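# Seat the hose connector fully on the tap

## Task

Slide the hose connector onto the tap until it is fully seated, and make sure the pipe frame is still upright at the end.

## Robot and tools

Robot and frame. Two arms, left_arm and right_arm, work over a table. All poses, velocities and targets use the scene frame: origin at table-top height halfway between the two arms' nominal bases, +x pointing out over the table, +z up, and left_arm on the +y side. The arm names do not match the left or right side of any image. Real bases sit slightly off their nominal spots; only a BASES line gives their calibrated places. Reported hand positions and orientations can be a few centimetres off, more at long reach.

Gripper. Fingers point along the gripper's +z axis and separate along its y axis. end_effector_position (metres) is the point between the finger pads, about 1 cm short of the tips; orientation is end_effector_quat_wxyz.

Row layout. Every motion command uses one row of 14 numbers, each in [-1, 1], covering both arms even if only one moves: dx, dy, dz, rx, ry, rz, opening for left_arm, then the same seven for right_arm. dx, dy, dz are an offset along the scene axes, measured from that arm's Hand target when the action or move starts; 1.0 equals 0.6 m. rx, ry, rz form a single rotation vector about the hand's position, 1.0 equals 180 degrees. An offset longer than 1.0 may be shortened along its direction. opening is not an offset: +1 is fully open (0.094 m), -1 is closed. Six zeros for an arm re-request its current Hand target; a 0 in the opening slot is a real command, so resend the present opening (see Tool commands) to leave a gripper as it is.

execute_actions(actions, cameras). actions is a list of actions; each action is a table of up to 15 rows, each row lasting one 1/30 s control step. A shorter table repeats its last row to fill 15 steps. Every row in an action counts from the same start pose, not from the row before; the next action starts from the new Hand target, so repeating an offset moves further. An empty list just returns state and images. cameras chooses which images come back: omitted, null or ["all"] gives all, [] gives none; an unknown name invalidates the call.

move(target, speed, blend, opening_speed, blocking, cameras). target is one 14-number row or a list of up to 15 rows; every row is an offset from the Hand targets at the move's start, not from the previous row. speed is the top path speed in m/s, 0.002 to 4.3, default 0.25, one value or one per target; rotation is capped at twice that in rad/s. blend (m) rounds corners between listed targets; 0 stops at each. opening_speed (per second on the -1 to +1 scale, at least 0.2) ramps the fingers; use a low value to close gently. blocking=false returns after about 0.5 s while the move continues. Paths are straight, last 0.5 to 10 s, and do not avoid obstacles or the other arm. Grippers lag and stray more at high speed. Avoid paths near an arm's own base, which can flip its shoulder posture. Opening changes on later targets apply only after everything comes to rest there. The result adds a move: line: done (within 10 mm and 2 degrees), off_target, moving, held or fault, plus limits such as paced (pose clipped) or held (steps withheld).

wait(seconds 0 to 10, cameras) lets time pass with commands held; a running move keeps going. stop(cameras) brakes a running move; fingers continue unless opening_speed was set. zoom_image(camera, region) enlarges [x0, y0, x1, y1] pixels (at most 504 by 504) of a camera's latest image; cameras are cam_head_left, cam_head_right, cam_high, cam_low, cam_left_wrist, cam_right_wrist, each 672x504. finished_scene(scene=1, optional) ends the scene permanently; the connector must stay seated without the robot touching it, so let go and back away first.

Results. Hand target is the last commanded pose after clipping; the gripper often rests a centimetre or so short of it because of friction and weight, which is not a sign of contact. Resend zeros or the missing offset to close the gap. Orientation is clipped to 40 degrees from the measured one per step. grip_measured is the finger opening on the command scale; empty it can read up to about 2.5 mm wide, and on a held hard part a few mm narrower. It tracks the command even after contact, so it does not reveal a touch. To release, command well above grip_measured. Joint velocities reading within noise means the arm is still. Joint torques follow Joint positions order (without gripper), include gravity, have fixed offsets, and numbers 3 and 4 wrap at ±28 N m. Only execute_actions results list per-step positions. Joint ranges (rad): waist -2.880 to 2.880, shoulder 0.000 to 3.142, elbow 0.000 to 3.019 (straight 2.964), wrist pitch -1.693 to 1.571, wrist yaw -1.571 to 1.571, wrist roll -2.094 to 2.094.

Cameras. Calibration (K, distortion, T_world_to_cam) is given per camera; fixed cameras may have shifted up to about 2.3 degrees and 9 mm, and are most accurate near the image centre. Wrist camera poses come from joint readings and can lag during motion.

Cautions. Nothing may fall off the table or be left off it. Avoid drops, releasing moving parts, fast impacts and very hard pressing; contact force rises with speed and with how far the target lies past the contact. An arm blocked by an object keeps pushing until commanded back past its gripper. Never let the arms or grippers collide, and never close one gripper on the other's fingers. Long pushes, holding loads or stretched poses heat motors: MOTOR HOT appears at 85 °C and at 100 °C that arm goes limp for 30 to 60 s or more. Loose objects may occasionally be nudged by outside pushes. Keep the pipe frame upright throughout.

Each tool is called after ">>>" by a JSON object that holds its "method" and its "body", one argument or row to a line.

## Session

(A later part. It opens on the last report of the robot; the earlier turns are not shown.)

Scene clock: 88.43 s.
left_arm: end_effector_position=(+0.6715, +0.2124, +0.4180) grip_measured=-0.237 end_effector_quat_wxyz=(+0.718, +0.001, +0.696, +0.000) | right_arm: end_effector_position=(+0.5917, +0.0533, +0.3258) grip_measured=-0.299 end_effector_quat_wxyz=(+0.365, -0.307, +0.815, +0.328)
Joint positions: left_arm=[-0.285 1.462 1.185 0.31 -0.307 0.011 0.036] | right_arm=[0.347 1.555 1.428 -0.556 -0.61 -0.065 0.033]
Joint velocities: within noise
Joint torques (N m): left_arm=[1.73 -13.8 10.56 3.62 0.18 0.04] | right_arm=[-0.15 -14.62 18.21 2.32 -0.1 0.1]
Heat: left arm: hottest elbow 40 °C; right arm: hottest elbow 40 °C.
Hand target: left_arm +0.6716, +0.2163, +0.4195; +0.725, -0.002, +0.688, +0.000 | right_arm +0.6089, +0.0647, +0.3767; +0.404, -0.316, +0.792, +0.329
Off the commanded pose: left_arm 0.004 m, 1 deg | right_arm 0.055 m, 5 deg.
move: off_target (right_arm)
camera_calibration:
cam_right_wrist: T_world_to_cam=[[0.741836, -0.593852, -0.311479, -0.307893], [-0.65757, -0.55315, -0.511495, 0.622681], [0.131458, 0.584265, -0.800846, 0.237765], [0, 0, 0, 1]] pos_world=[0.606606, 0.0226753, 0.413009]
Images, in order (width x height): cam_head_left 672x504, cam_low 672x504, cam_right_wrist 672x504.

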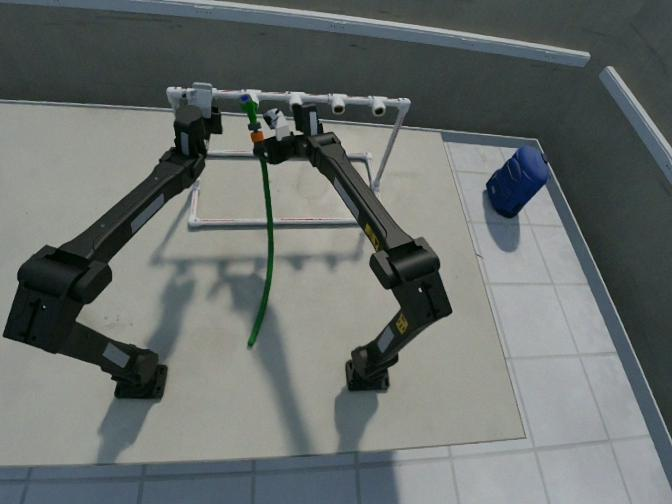

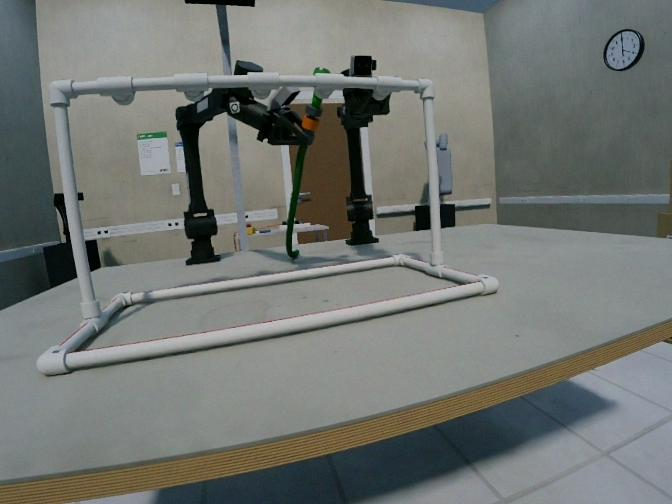

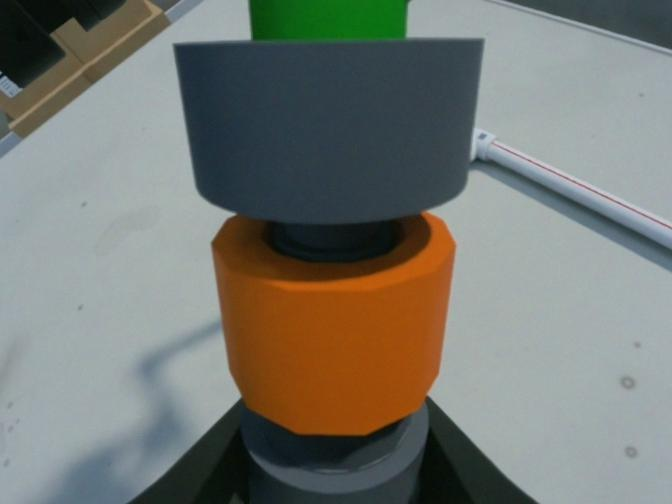

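>>> {"method": "move", "body": {
  "target": [-0.03,-0.004,-0.05,0,0,0,-0.65,0.025,0.012,0.05,0.005,-0.025,0.005,-0.8],
  "speed": 0.05,
  "cameras": ["cam_right_wrist","cam_low","cam_head_left"]
}}

>>> {"method": "zoom_image", "body": {
  "camera": "cam_low",
  "region": [270, 80, 350, 180]
}}

Scene clock: 90.27 s.
left_arm: end_effector_position=(+0.6627, +0.2254, +0.4134) grip_measured=-0.238 end_effector_quat_wxyz=(+0.738, -0.018, +0.674, +0.008) | right_arm: end_effector_position=(+0.5919, +0.0636, +0.3276) grip_measured=-0.299 end_effector_quat_wxyz=(+0.365, -0.321, +0.809, +0.330)
Joint positions: left_arm=[-0.278 1.454 1.124 0.427 -0.338 0.015 0.036] | right_arm=[0.361 1.57 1.449 -0.564 -0.618 -0.084 0.033]
Joint velocities: within noise
Joint torques (N m): left_arm=[-0.03 -13.86 7.1 2.02 0.87 0.01] | right_arm=[-1.26 -15.5 21.08 3.33 -0.02 0.04]
Heat: left arm: hottest elbow 40 °C; right arm: hottest elbow 41 °C.
Hand target: left_arm +0.6536, +0.2139, +0.3895; +0.725, -0.002, +0.688, +0.000 | right_arm +0.6240, +0.0719, +0.4066; +0.435, -0.332, +0.771, +0.326
Off the commanded pose: left_arm 0.028 m, 3 deg | right_arm 0.086 m, 9 deg.
move: off_target (left_arm, right_arm)
camera_calibration:
cam_right_wrist: T_world_to_cam=[[0.762387, -0.572968, -0.300789, -0.318348], [-0.635164, -0.573612, -0.517238, 0.619356], [0.123825, 0.585386, -0.801243, 0.237775], [0, 0, 0, 1]] pos_world=[0.606655, 0.0336769, 0.415115]
Images, in order (width x height): cam_head_left 672x504, cam_low 672x504, cam_right_wrist 672x504.

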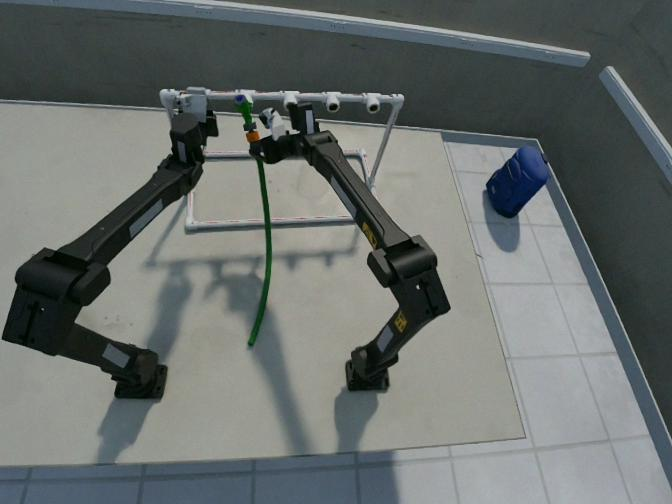

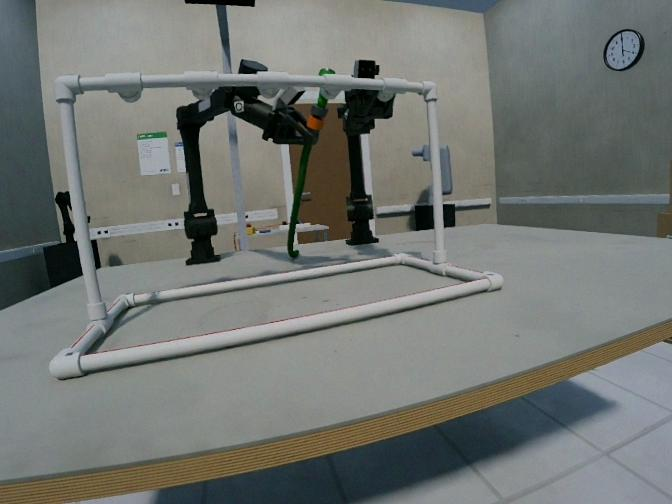

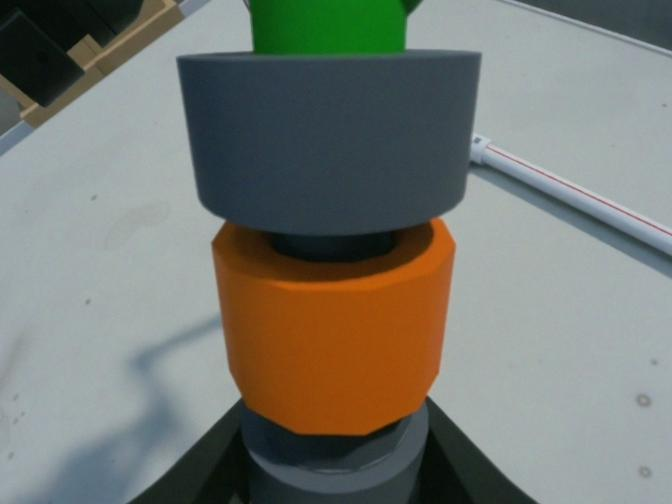

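Scaled by 5.040 from the camera's 672x504 image, which has a finer 960x720 frame.

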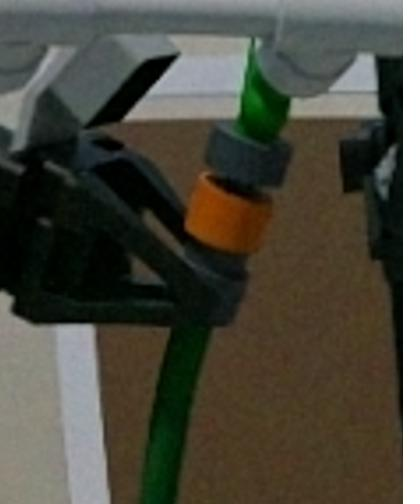

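>>> {"method": "move", "body": {
  "target": [-0.005,-0.033,-0.03,0,0,0,-0.65,0.013,-0.008,0.035,0,0,0,-0.8],
  "speed": 0.05,
  "cameras": ["cam_right_wrist","cam_low","cam_head_left"]
}}

>>> {"method": "zoom_image", "body": {
  "camera": "cam_low",
  "region": [270, 80, 350, 180]
}}

Scene clock: 92.23 s.
left_arm: end_effector_position=(+0.6586, +0.2305, +0.4127) grip_measured=-0.238 end_effector_quat_wxyz=(+0.747, -0.033, +0.663, +0.018) | right_arm: end_effector_position=(+0.5932, +0.0660, +0.3286) grip_measured=-0.299 end_effector_quat_wxyz=(+0.350, -0.332, +0.812, +0.330)
Joint positions: left_arm=[-0.281 1.454 1.103 0.477 -0.376 0.021 0.036] | right_arm=[0.361 1.591 1.493 -0.63 -0.629 -0.114 0.033]
Joint velocities: within noise
Joint torques (N m): left_arm=[-3.02 -11.75 6.76 1.95 0.81 -0.01] | right_arm=[-2.61 -16.91 22.46 3.56 -0.08 0.24]
Heat: left arm: hottest elbow 39 °C; right arm: hottest elbow 42 °C.
Hand target: left_arm +0.6506, +0.1940, +0.3715; +0.725, -0.002, +0.688, +0.000 | right_arm +0.6318, +0.0671, +0.4277; +0.435, -0.332, +0.771, +0.326
Off the commanded pose: left_arm 0.056 m, 6 deg | right_arm 0.106 m, 11 deg.
move: off_target (left_arm, right_arm)
camera_calibration:
cam_right_wrist: T_world_to_cam=[[0.770737, -0.559925, -0.304055, -0.322414], [-0.630166, -0.599404, -0.493565, 0.613037], [0.0941074, 0.572013, -0.814828, 0.259919], [0, 0, 0, 1]] pos_world=[0.61035, 0.0382518, 0.416331]
Images, in order (width x height): cam_head_left 672x504, cam_low 672x504, cam_right_wrist 672x504.

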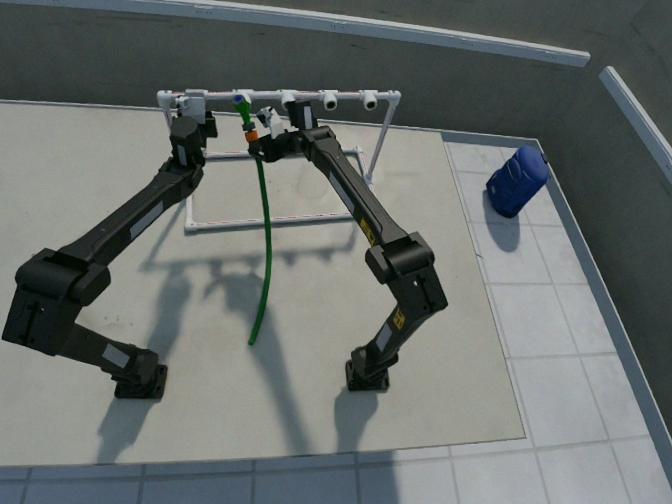

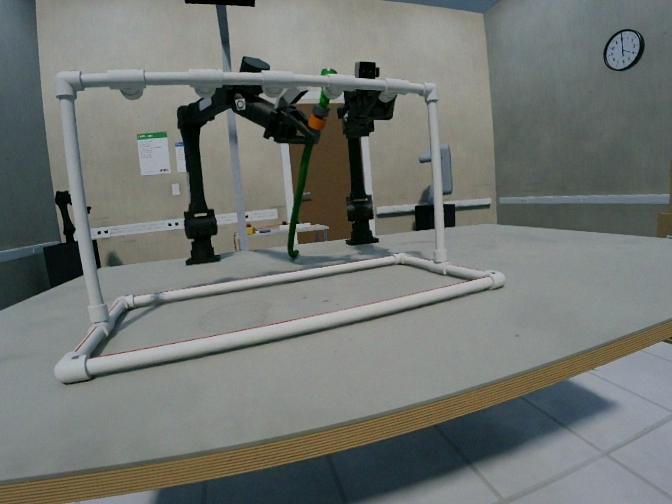

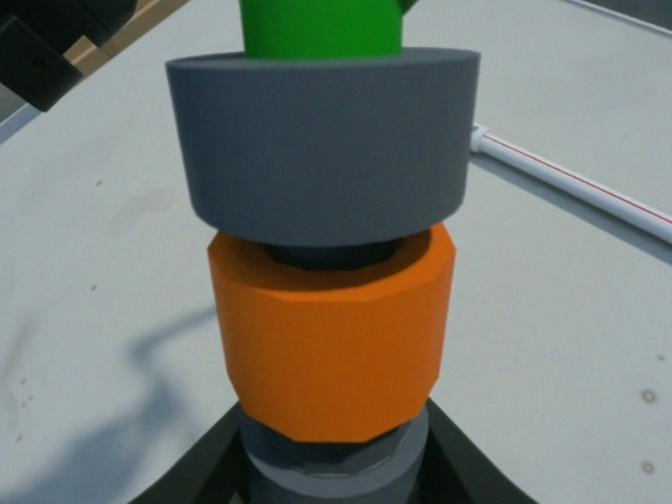

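Scaled by 5.040 from the camera's 672x504 image, which has a finer 960x720 frame.

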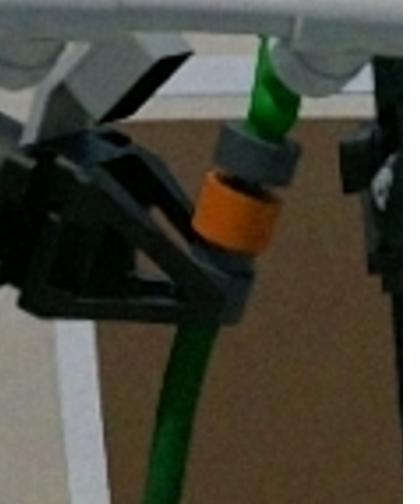

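>>> {"method": "move", "body": {
  "target": [0.03,0.06,0.09,0,0,0,-0.6,-0.045,0.01,-0.123,-0.005,0.025,-0.005,-0.8],
  "speed": 0.08,
  "cameras": ["cam_right_wrist","cam_low","cam_head_left","cam_left_wrist"]
}}

Scene clock: 94.63 s.
left_arm: end_effector_position=(+0.6658, +0.2370, +0.4139) grip_measured=-0.238 end_effector_quat_wxyz=(+0.725, -0.010, +0.689, +0.013) | right_arm: end_effector_position=(+0.5978, +0.0742, +0.3260) grip_measured=-0.299 end_effector_quat_wxyz=(+0.371, -0.322, +0.806, +0.330)
Joint positions: left_arm=[-0.251 1.441 1.14 0.356 -0.308 0.019 0.036] | right_arm=[0.375 1.59 1.462 -0.536 -0.605 -0.071 0.033]
Joint velocities: within noise
Joint torques (N m): left_arm=[1.08 -13.51 13.85 0.85 1.31 -0.06] | right_arm=[-1.03 -16.91 11.54 4.07 0.29 0.26]
Heat: left arm: hottest elbow 39 °C; right arm: hottest elbow 42 °C.
Hand target: left_arm +0.6686, +0.2300, +0.4255; +0.725, -0.002, +0.688, +0.000 | right_arm +0.6048, +0.0731, +0.3538; +0.404, -0.316, +0.793, +0.329
Off the commanded pose: left_arm 0.014 m, 2 deg | right_arm 0.029 m, 4 deg.
move: off_target (left_arm, right_arm)
camera_calibration:
cam_left_wrist: T_world_to_cam=[[0.0250125, -0.999621, 0.0115157, 0.213319], [-0.384239, -0.0202476, -0.923011, 0.680563], [0.922895, 0.018662, -0.3846, -0.368331], [0, 0, 0, 1]] pos_world=[0.596094, 0.233892, 0.48405]
cam_right_wrist: T_world_to_cam=[[0.765471, -0.572409, -0.293942, -0.321397], [-0.629217, -0.570242, -0.528119, 0.628159], [0.134682, 0.589214, -0.796673, 0.221224], [0, 0, 0, 1]] pos_world=[0.611474, 0.0438844, 0.413514]
Images, in order (width x height): cam_head_left 672x504, cam_low 672x504, cam_left_wrist 672x504, cam_right_wrist 672x504.

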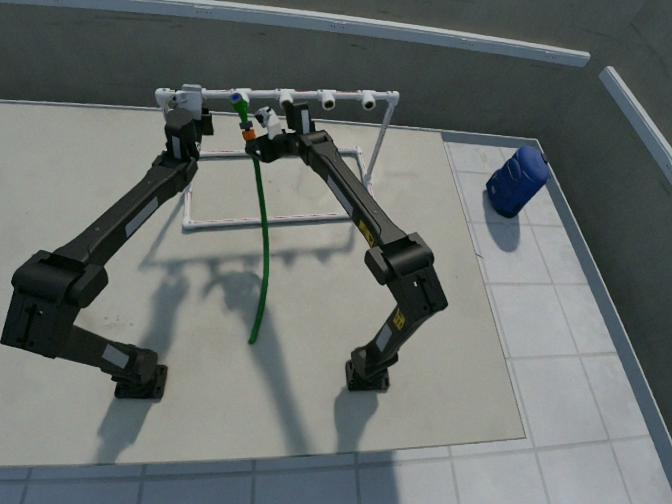

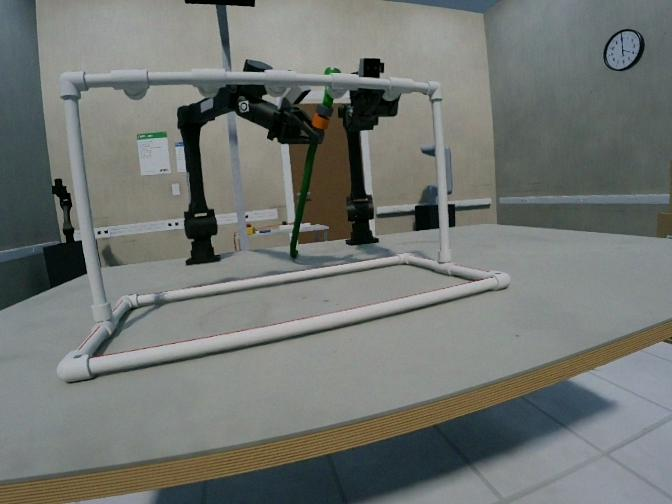

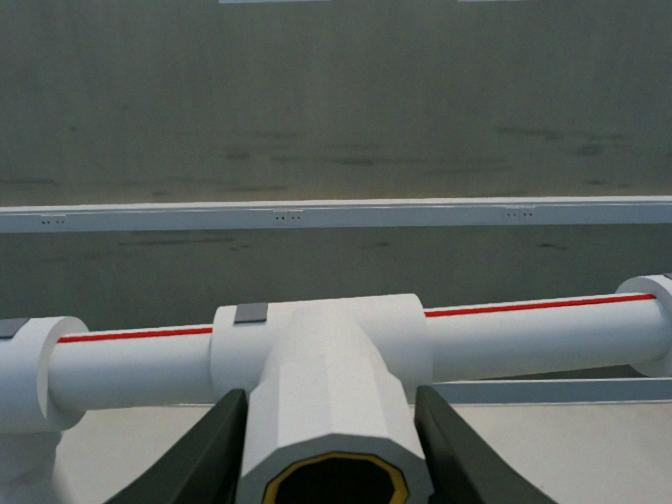

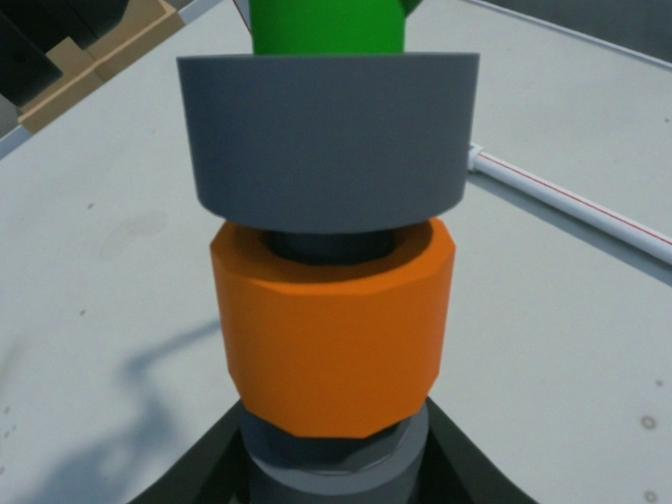

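>>> {"method": "move", "body": {
  "target": [
    [0,0,0,0,0,0,0.3,0,0,0,0,0,0,-0.8],
    [-0.21,0,0.01,0,0,0,0.3,0,0,0,0,0,0,-0.8],
    [-0.25,-0.16,0.13,0,0.01,0,0.5,0,0,0,0,0,0,-0.8]
  ],
  "speed": 0.12,
  "opening_speed": 1.5
}}

Scene clock: 99.13 s.
left_arm: end_effector_position=(+0.5151, +0.1435, +0.4748) grip_measured=+0.497 end_effector_quat_wxyz=(+0.704, +0.005, +0.710, +0.013) | right_arm: end_effector_position=(+0.5991, +0.0742, +0.3267) grip_measured=-0.299 end_effector_quat_wxyz=(+0.374, -0.320, +0.806, +0.329)
Joint positions: left_arm=[-0.593 1.14 1.072 0.058 -0.63 0.019 0.07] | right_arm=[0.376 1.59 1.461 -0.528 -0.599 -0.068 0.033]
Joint velocities: within noise
Joint torques (N m): left_arm=[0.32 -7.82 17.26 1.52 0.02 -0.05] | right_arm=[-1.03 -16.91 11.56 3.78 0.08 0.22]
Heat: left arm: hottest elbow 40 °C; right arm: hottest elbow 42 °C.
Hand target: left_arm +0.5185, +0.1339, +0.5035; +0.715, -0.002, +0.700, +0.000 | right_arm +0.6048, +0.0730, +0.3538; +0.404, -0.316, +0.793, +0.329
Off the commanded pose: left_arm 0.030 m, 2 deg | right_arm 0.028 m, 4 deg.
move: off_target (left_arm, right_arm); target 3's new opening was sent with left_arm's hand 0.030 m and 2 deg from that target
camera_calibration:
cam_left_wrist: T_world_to_cam=[[0.00491651, -0.999935, -0.0102712, 0.143647], [-0.438746, 0.00707287, -0.898583, 0.689499], [0.898598, 0.00892433, -0.438683, -0.164564], [0, 0, 0, 1]] pos_world=[0.449685, 0.140229, 0.548856]
cam_right_wrist: T_world_to_cam=[[0.763586, -0.576697, -0.290442, -0.321875], [-0.629861, -0.566207, -0.531681, 0.630486], [0.142169, 0.588922, -0.795587, 0.216799], [0, 0, 0, 1]] pos_world=[0.612076, 0.0436839, 0.414214]

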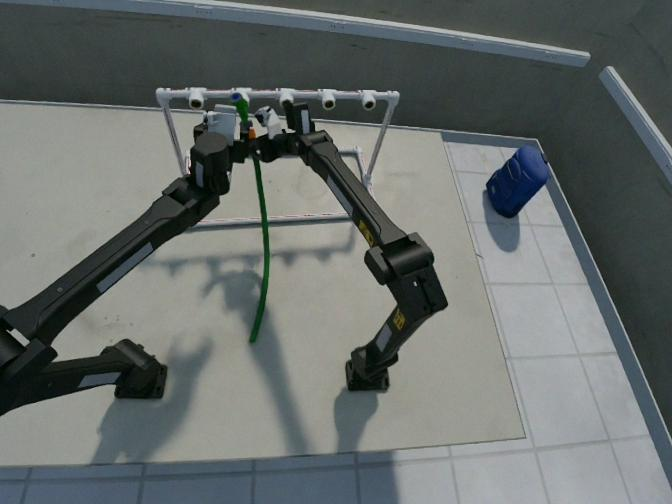

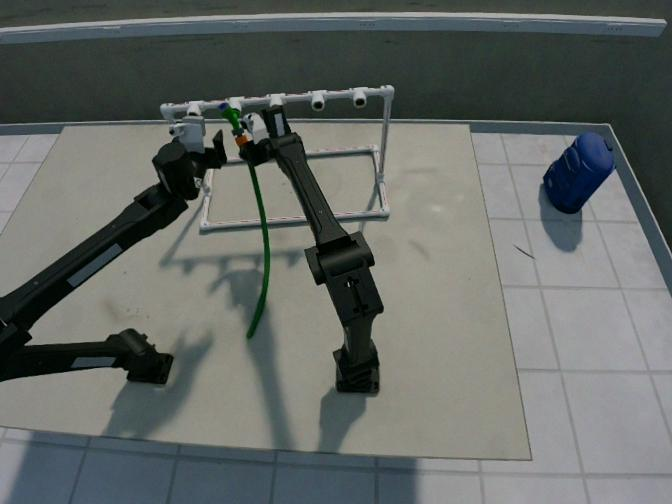

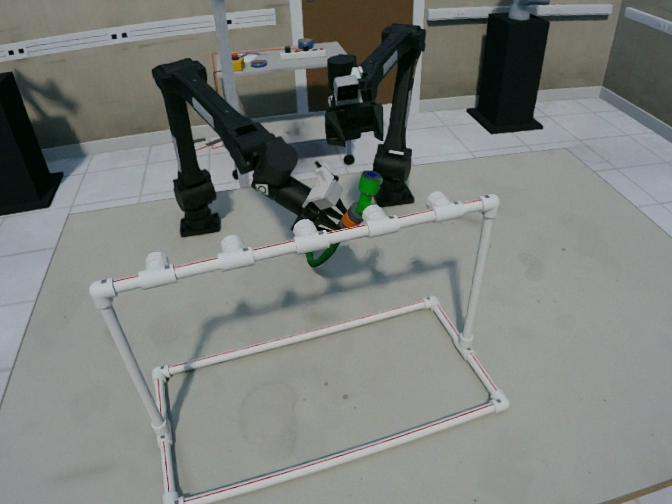

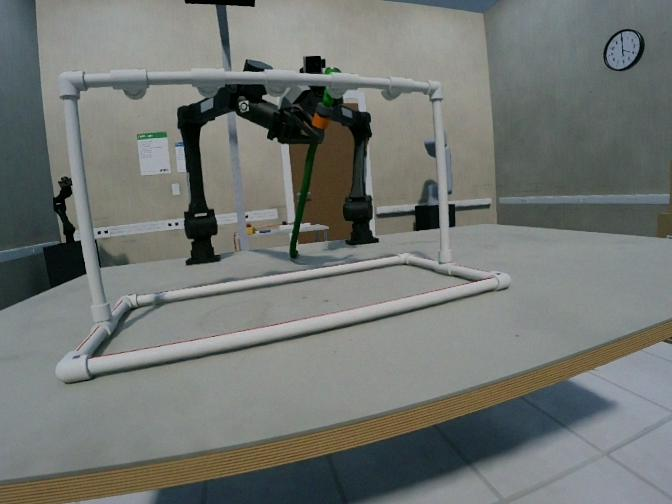

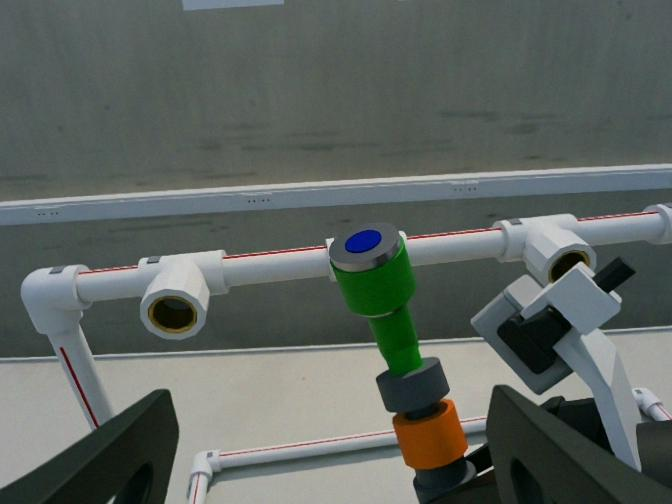

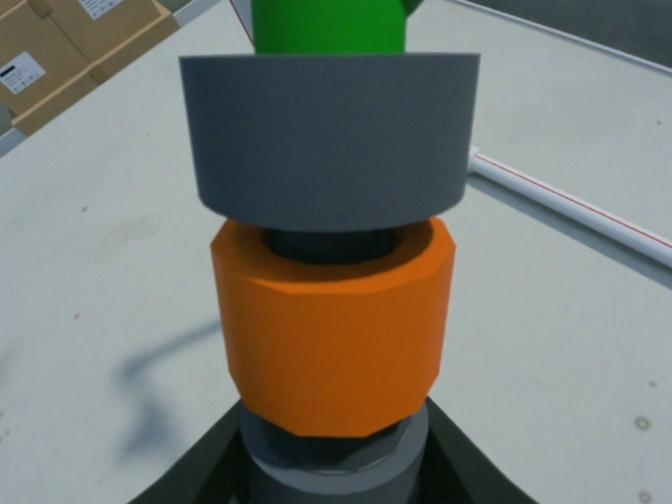

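>>> {"method": "move", "body": {
  "target": [0.055,-0.03,0.008,-0.1,0,0,0.2,0,0,0,0,0,0,-0.8],
  "speed": 0.06,
  "cameras": ["cam_left_wrist","cam_high"]
}}

Scene clock: 103.13 s.
left_arm: end_effector_position=(+0.5445, +0.1226, +0.4807) grip_measured=+0.202 end_effector_quat_wxyz=(+0.697, -0.106, +0.703, -0.096) | right_arm: end_effector_position=(+0.5991, +0.0742, +0.3267) grip_measured=-0.299 end_effector_quat_wxyz=(+0.374, -0.320, +0.806, +0.329)
Joint positions: left_arm=[-0.593 1.236 1.165 0.058 -0.63 -0.293 0.056] | right_arm=[0.376 1.59 1.461 -0.528 -0.599 -0.068 0.033]
Joint velocities: within noise
Joint torques (N m): left_arm=[1.08 -8.94 17.42 1.63 0.13 -0.08] | right_arm=[-1.03 -17.03 11.59 3.78 0.08 0.22]
Heat: left arm: hottest elbow 41 °C; right arm: hottest elbow 42 °C.
Hand target: left_arm +0.5515, +0.1159, +0.5084; +0.706, -0.114, +0.691, -0.109 | right_arm +0.6048, +0.0730, +0.3538; +0.404, -0.316, +0.793, +0.329
Off the commanded pose: left_arm 0.029 m, 2 deg | right_arm 0.028 m, 4 deg.
move: off_target (left_arm, right_arm)
camera_calibration:
cam_left_wrist: T_world_to_cam=[[0.00749715, -0.955131, 0.29609, -0.0314757], [-0.436937, -0.269465, -0.858181, 0.721489], [0.899461, -0.122939, -0.419352, -0.181774], [0, 0, 0, 1]] pos_world=[0.478979, 0.142006, 0.55226]
Images, in order (width x height): cam_high 672x504, cam_left_wrist 672x504.

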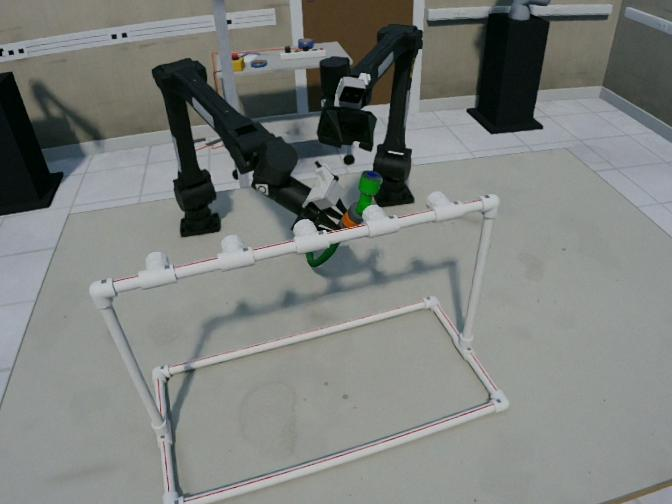

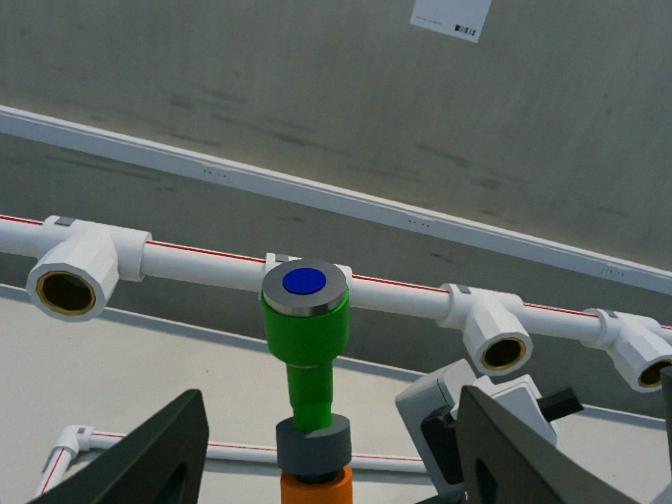

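>>> {"method": "move", "body": {
  "target": [
    [0.01,0.016,-0.006,0,0,0,0.2,0,0,0,0,0,0,-0.8],
    [0.045,0.016,-0.006,0,0,0,0.2,0,0,0,0,0,0,-0.8]
  ],
  "speed": 0.05,
  "cameras": ["cam_left_wrist","cam_high","cam_right_wrist"]
}}

Scene clock: 105.07 s.
left_arm: end_effector_position=(+0.5665, +0.1231, +0.4742) grip_measured=+0.202 end_effector_quat_wxyz=(+0.692, -0.099, +0.708, -0.099) | right_arm: end_effector_position=(+0.5991, +0.0742, +0.3267) grip_measured=-0.299 end_effector_quat_wxyz=(+0.374, -0.320, +0.806, +0.329)
Joint positions: left_arm=[-0.558 1.28 1.195 0.058 -0.579 -0.295 0.056] | right_arm=[0.376 1.59 1.461 -0.528 -0.599 -0.068 0.033]
Joint velocities: within noise
Joint torques (N m): left_arm=[2.61 -9.82 17.44 2.3 0.19 -0.05] | right_arm=[-1.08 -17.03 11.59 3.78 0.08 0.23]
Heat: left arm: hottest elbow 41 °C; right arm: hottest elbow 42 °C.
Hand target: left_arm +0.5785, +0.1255, +0.5049; +0.706, -0.114, +0.691, -0.110 | right_arm +0.6048, +0.0730, +0.3538; +0.404, -0.316, +0.793, +0.329
Off the commanded pose: left_arm 0.033 m, 3 deg | right_arm 0.028 m, 4 deg.
move: off_target (left_arm, right_arm)
camera_calibration:
cam_left_wrist: T_world_to_cam=[[-0.00408535, -0.956738, 0.290922, -0.0200422], [-0.451879, -0.257761, -0.854029, 0.730696], [0.89207, -0.134951, -0.431277, -0.192823], [0, 0, 0, 1]] pos_world=[0.502116, 0.143148, 0.546706]
cam_right_wrist: T_world_to_cam=[[0.763586, -0.576697, -0.290442, -0.321875], [-0.629861, -0.566207, -0.531681, 0.630486], [0.142169, 0.588922, -0.795587, 0.216799], [0, 0, 0, 1]] pos_world=[0.612076, 0.0436839, 0.414214]
Images, in order (width x height): cam_high 672x504, cam_left_wrist 672x504, cam_right_wrist 672x504.

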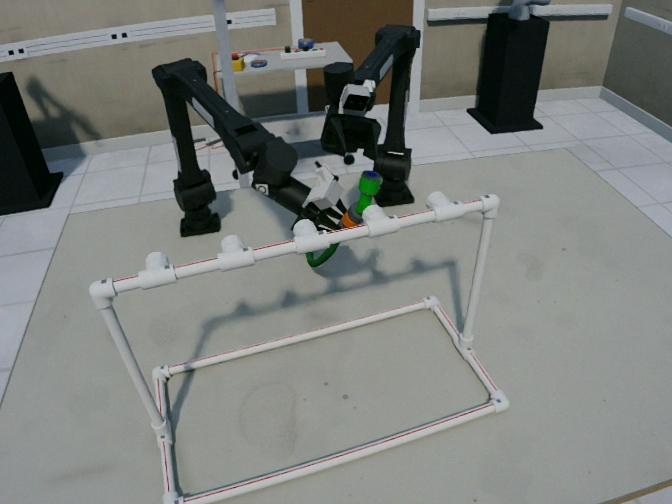

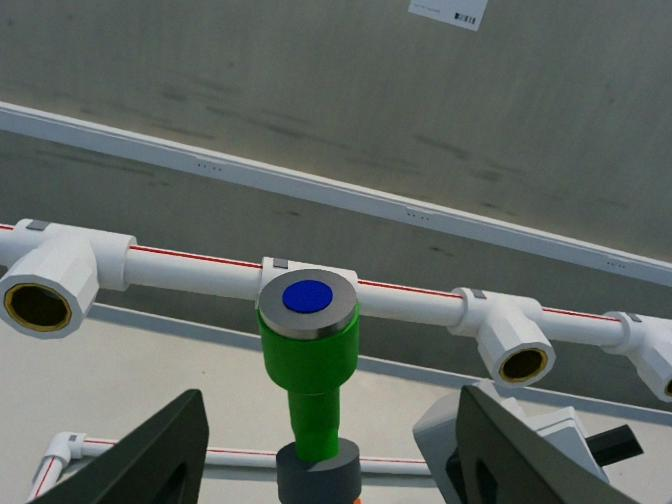

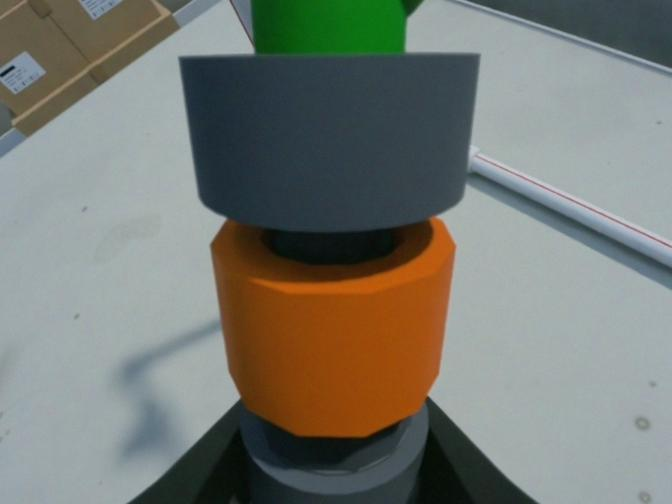

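>>> {"method": "move", "body": {
  "target": [0.012,0.018,0.0,0,0,0,0.2,0,0,0,0,0,0,-0.8],
  "speed": 0.05,
  "cameras": ["cam_left_wrist"]
}}

Scene clock: 106.33 s.
left_arm: end_effector_position=(+0.5735, +0.1343, +0.4742) grip_measured=+0.202 end_effector_quat_wxyz=(+0.692, -0.100, +0.708, -0.099) | right_arm: end_effector_position=(+0.5991, +0.0742, +0.3267) grip_measured=-0.299 end_effector_quat_wxyz=(+0.374, -0.320, +0.806, +0.329)
Joint positions: left_arm=[-0.528 1.28 1.195 0.058 -0.55 -0.296 0.056] | right_arm=[0.376 1.59 1.461 -0.528 -0.599 -0.068 0.033]
Joint velocities: within noise
Joint torques (N m): left_arm=[2.49 -9.7 17.54 2.3 0.19 -0.06] | right_arm=[-1.08 -16.85 11.58 3.79 0.09 0.22]
Heat: left arm: hottest elbow 41 °C; right arm: hottest elbow 41 °C.
Hand target: left_arm +0.5857, +0.1364, +0.5049; +0.706, -0.114, +0.691, -0.109 | right_arm +0.6048, +0.0730, +0.3538; +0.404, -0.316, +0.793, +0.329
Off the commanded pose: left_arm 0.033 m, 3 deg | right_arm 0.028 m, 4 deg.
move: off_target (left_arm, right_arm)
camera_calibration:
cam_left_wrist: T_world_to_cam=[[-0.00289525, -0.956338, 0.292248, -0.0106633], [-0.451915, -0.259453, -0.853497, 0.736647], [0.892056, -0.134542, -0.431432, -0.197569], [0, 0, 0, 1]] pos_world=[0.509114, 0.154346, 0.546605]
Images, in order (width x height): cam_left_wrist 672x504.

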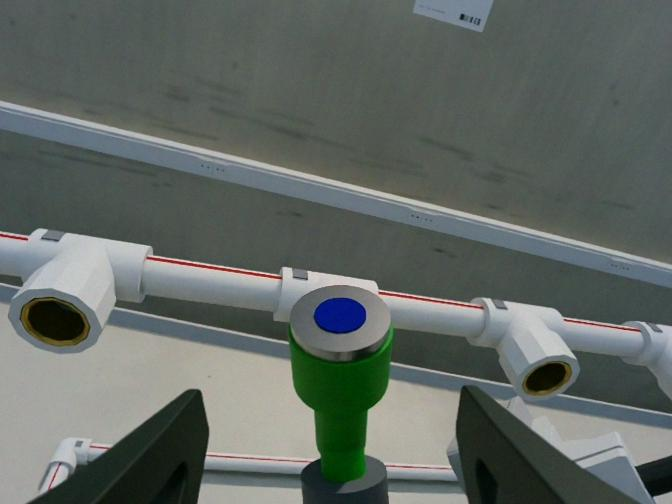

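>>> {"method": "move", "body": {
  "target": [0.032,-0.002,0.004,0,0,0,0.2,0,0,0,0,0,0,-0.8],
  "speed": 0.05,
  "cameras": ["cam_left_wrist","cam_head_left"]
}}

Scene clock: 107.57 s.
left_arm: end_effector_position=(+0.5925, +0.1320, +0.4778) grip_measured=+0.202 end_effector_quat_wxyz=(+0.693, -0.100, +0.707, -0.100) | right_arm: end_effector_position=(+0.5991, +0.0742, +0.3267) grip_measured=-0.299 end_effector_quat_wxyz=(+0.374, -0.320, +0.806, +0.329)
Joint positions: left_arm=[-0.51 1.325 1.243 0.058 -0.53 -0.296 0.056] | right_arm=[0.376 1.59 1.461 -0.528 -0.599 -0.068 0.033]
Joint velocities: within noise
Joint torques (N m): left_arm=[2.55 -10.29 17.42 2.18 0.19 -0.06] | right_arm=[-1.08 -16.97 11.58 3.79 0.08 0.24]
Heat: left arm: hottest elbow 41 °C; right arm: hottest elbow 41 °C.
Hand target: left_arm +0.6049, +0.1351, +0.5072; +0.706, -0.114, +0.691, -0.109 | right_arm +0.6048, +0.0730, +0.3538; +0.404, -0.316, +0.793, +0.329
Off the commanded pose: left_arm 0.032 m, 3 deg | right_arm 0.028 m, 4 deg.
move: off_target (left_arm, right_arm)
camera_calibration:
cam_left_wrist: T_world_to_cam=[[-0.00474646, -0.955585, 0.294678, -0.0139805], [-0.449923, -0.261129, -0.854038, 0.747064], [0.893055, -0.136636, -0.4287, -0.214947], [0, 0, 0, 1]] pos_world=[0.528014, 0.152351, 0.549993]
Images, in order (width x height): cam_head_left 672x504, cam_left_wrist 672x504.

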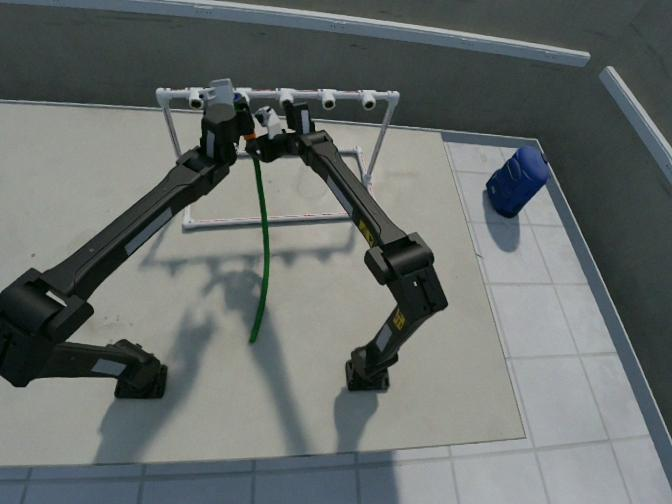

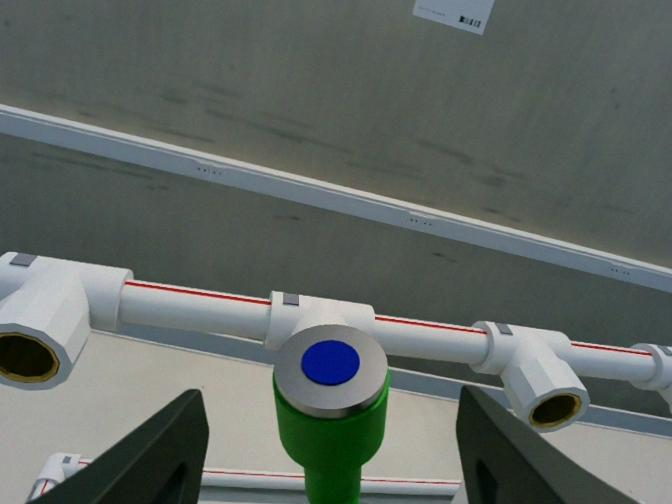

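>>> {"method": "move", "body": {
  "target": [0.0375,-0.009,-0.03,0,0,0,0.2,0,0,0,0,0,0,-0.8],
  "speed": 0.05,
  "cameras": ["cam_left_wrist","cam_low"]
}}

>>> {"method": "zoom_image", "body": {
  "camera": "cam_low",
  "region": [260, 40, 400, 180]
}}

Scene clock: 109.57 s.
left_arm: end_effector_position=(+0.6134, +0.1267, +0.4563) grip_measured=+0.202 end_effector_quat_wxyz=(+0.687, -0.098, +0.713, -0.097) | right_arm: end_effector_position=(+0.5991, +0.0742, +0.3267) grip_measured=-0.299 end_effector_quat_wxyz=(+0.374, -0.320, +0.806, +0.329)
Joint positions: left_arm=[-0.497 1.384 1.254 0.087 -0.517 -0.297 0.056] | right_arm=[0.376 1.59 1.461 -0.528 -0.599 -0.068 0.033]
Joint velocities: within noise
Joint torques (N m): left_arm=[2.73 -11.34 17.36 3.03 0.18 -0.05] | right_arm=[-1.08 -16.97 11.6 3.79 0.08 0.22]
Heat: left arm: hottest elbow 41 °C; right arm: hottest elbow 41 °C.
Hand target: left_arm +0.6275, +0.1298, +0.4893; +0.706, -0.114, +0.691, -0.109 | right_arm +0.6048, +0.0730, +0.3538; +0.404, -0.316, +0.793, +0.329
Off the commanded pose: left_arm 0.036 m, 4 deg | right_arm 0.028 m, 4 deg.
move: off_target (left_arm, right_arm)
camera_calibration:
cam_left_wrist: T_world_to_cam=[[-0.000309453, -0.958096, 0.286448, -0.011268], [-0.463948, -0.253616, -0.848782, 0.742017], [0.885863, -0.13316, -0.444428, -0.232398], [0, 0, 0, 1]] pos_world=[0.550126, 0.146446, 0.529755]
Images, in order (width x height): cam_low 672x504, cam_left_wrist 672x504.

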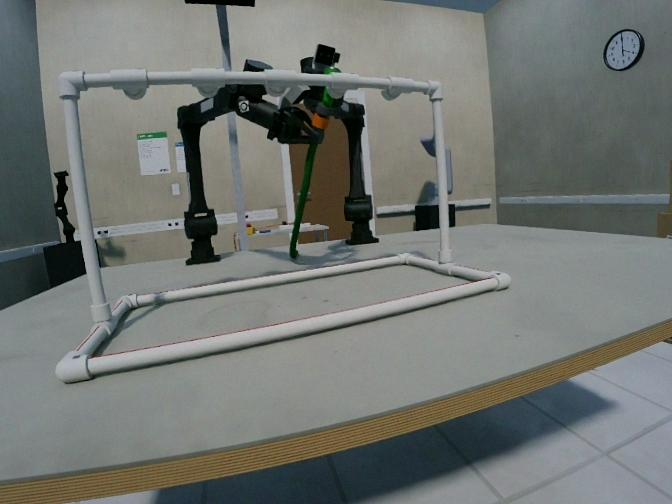

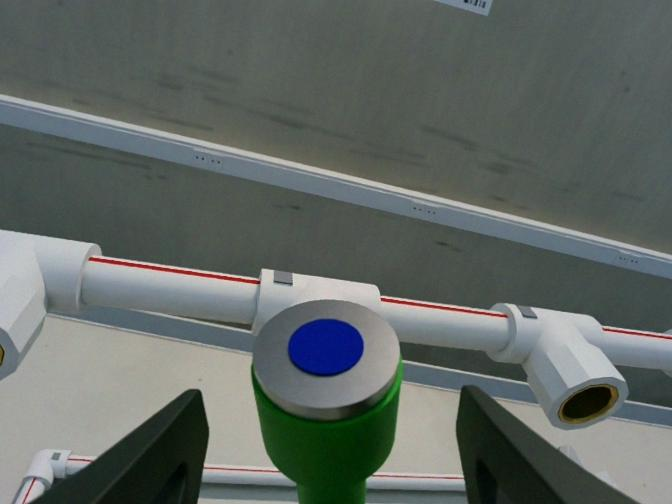

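Scaled by 3.600 from the camera's 672x504 image, which has a finer 960x720 frame.

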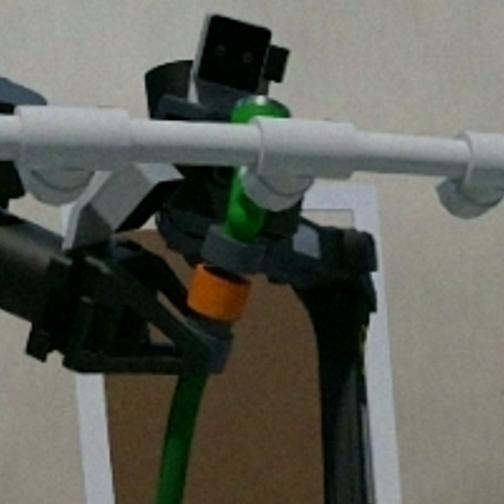

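>>> {"method": "move", "body": {
  "target": [0,0,0,0,0,0,-0.65,0,0,0,0,0,0,-0.8],
  "opening_speed": 0.5,
  "cameras": ["cam_left_wrist","cam_head_left","cam_right_wrist"]
}}

Scene clock: 111.70 s.
left_arm: end_effector_position=(+0.6135, +0.1263, +0.4563) grip_measured=-0.646 end_effector_quat_wxyz=(+0.687, -0.097, +0.714, -0.098) | right_arm: end_effector_position=(+0.6026, +0.0739, +0.3272) grip_measured=-0.300 end_effector_quat_wxyz=(+0.379, -0.316, +0.807, +0.325)
Joint positions: left_arm=[-0.496 1.384 1.254 0.087 -0.513 -0.297 0.017] | right_arm=[0.376 1.592 1.461 -0.514 -0.586 -0.059 0.033]
Joint velocities: within noise
Joint torques (N m): left_arm=[2.55 -11.28 17.37 2.99 0.04 -0.05] | right_arm=[-1.03 -17.08 11.62 3.21 -0.42 0.14]
Heat: left arm: hottest elbow 41 °C; right arm: hottest elbow 41 °C.
Hand target: left_arm +0.6275, +0.1299, +0.4893; +0.706, -0.114, +0.691, -0.109 | right_arm +0.6047, +0.0732, +0.3540; +0.404, -0.316, +0.792, +0.329
Off the commanded pose: left_arm 0.036 m, 4 deg | right_arm 0.027 m, 3 deg.
move: off_target (left_arm, right_arm)
camera_calibration:
cam_left_wrist: T_world_to_cam=[[-0.00315714, -0.957934, 0.286972, -0.0101853], [-0.464775, -0.252689, -0.848606, 0.742244], [0.885423, -0.136057, -0.444426, -0.231852], [0, 0, 0, 1]] pos_world=[0.550232, 0.146255, 0.529754]
cam_right_wrist: T_world_to_cam=[[0.757539, -0.587287, -0.285006, -0.32195], [-0.633652, -0.556602, -0.53729, 0.63639], [0.156908, 0.587613, -0.793783, 0.207547], [0, 0, 0, 1]] pos_world=[0.614574, 0.0431816, 0.414915]
Images, in order (width x height): cam_head_left 672x504, cam_left_wrist 672x504, cam_right_wrist 672x504.

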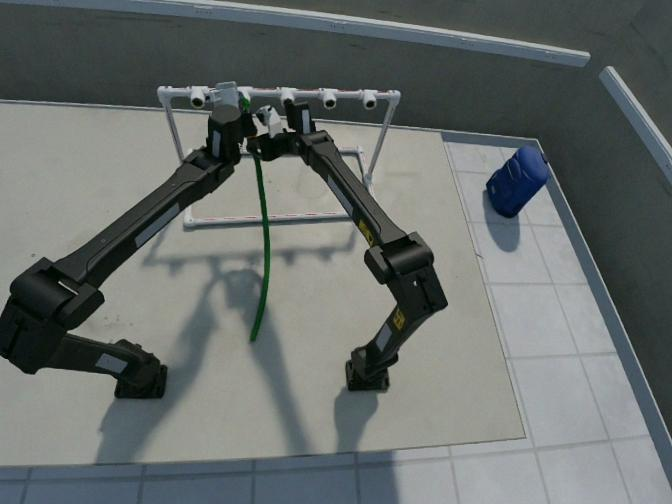

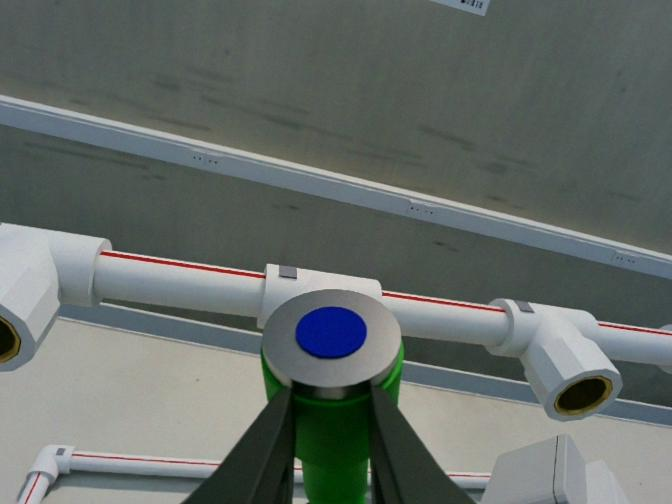

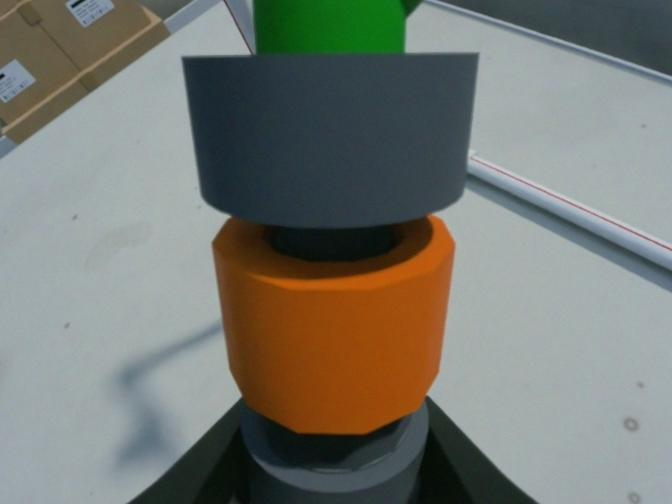

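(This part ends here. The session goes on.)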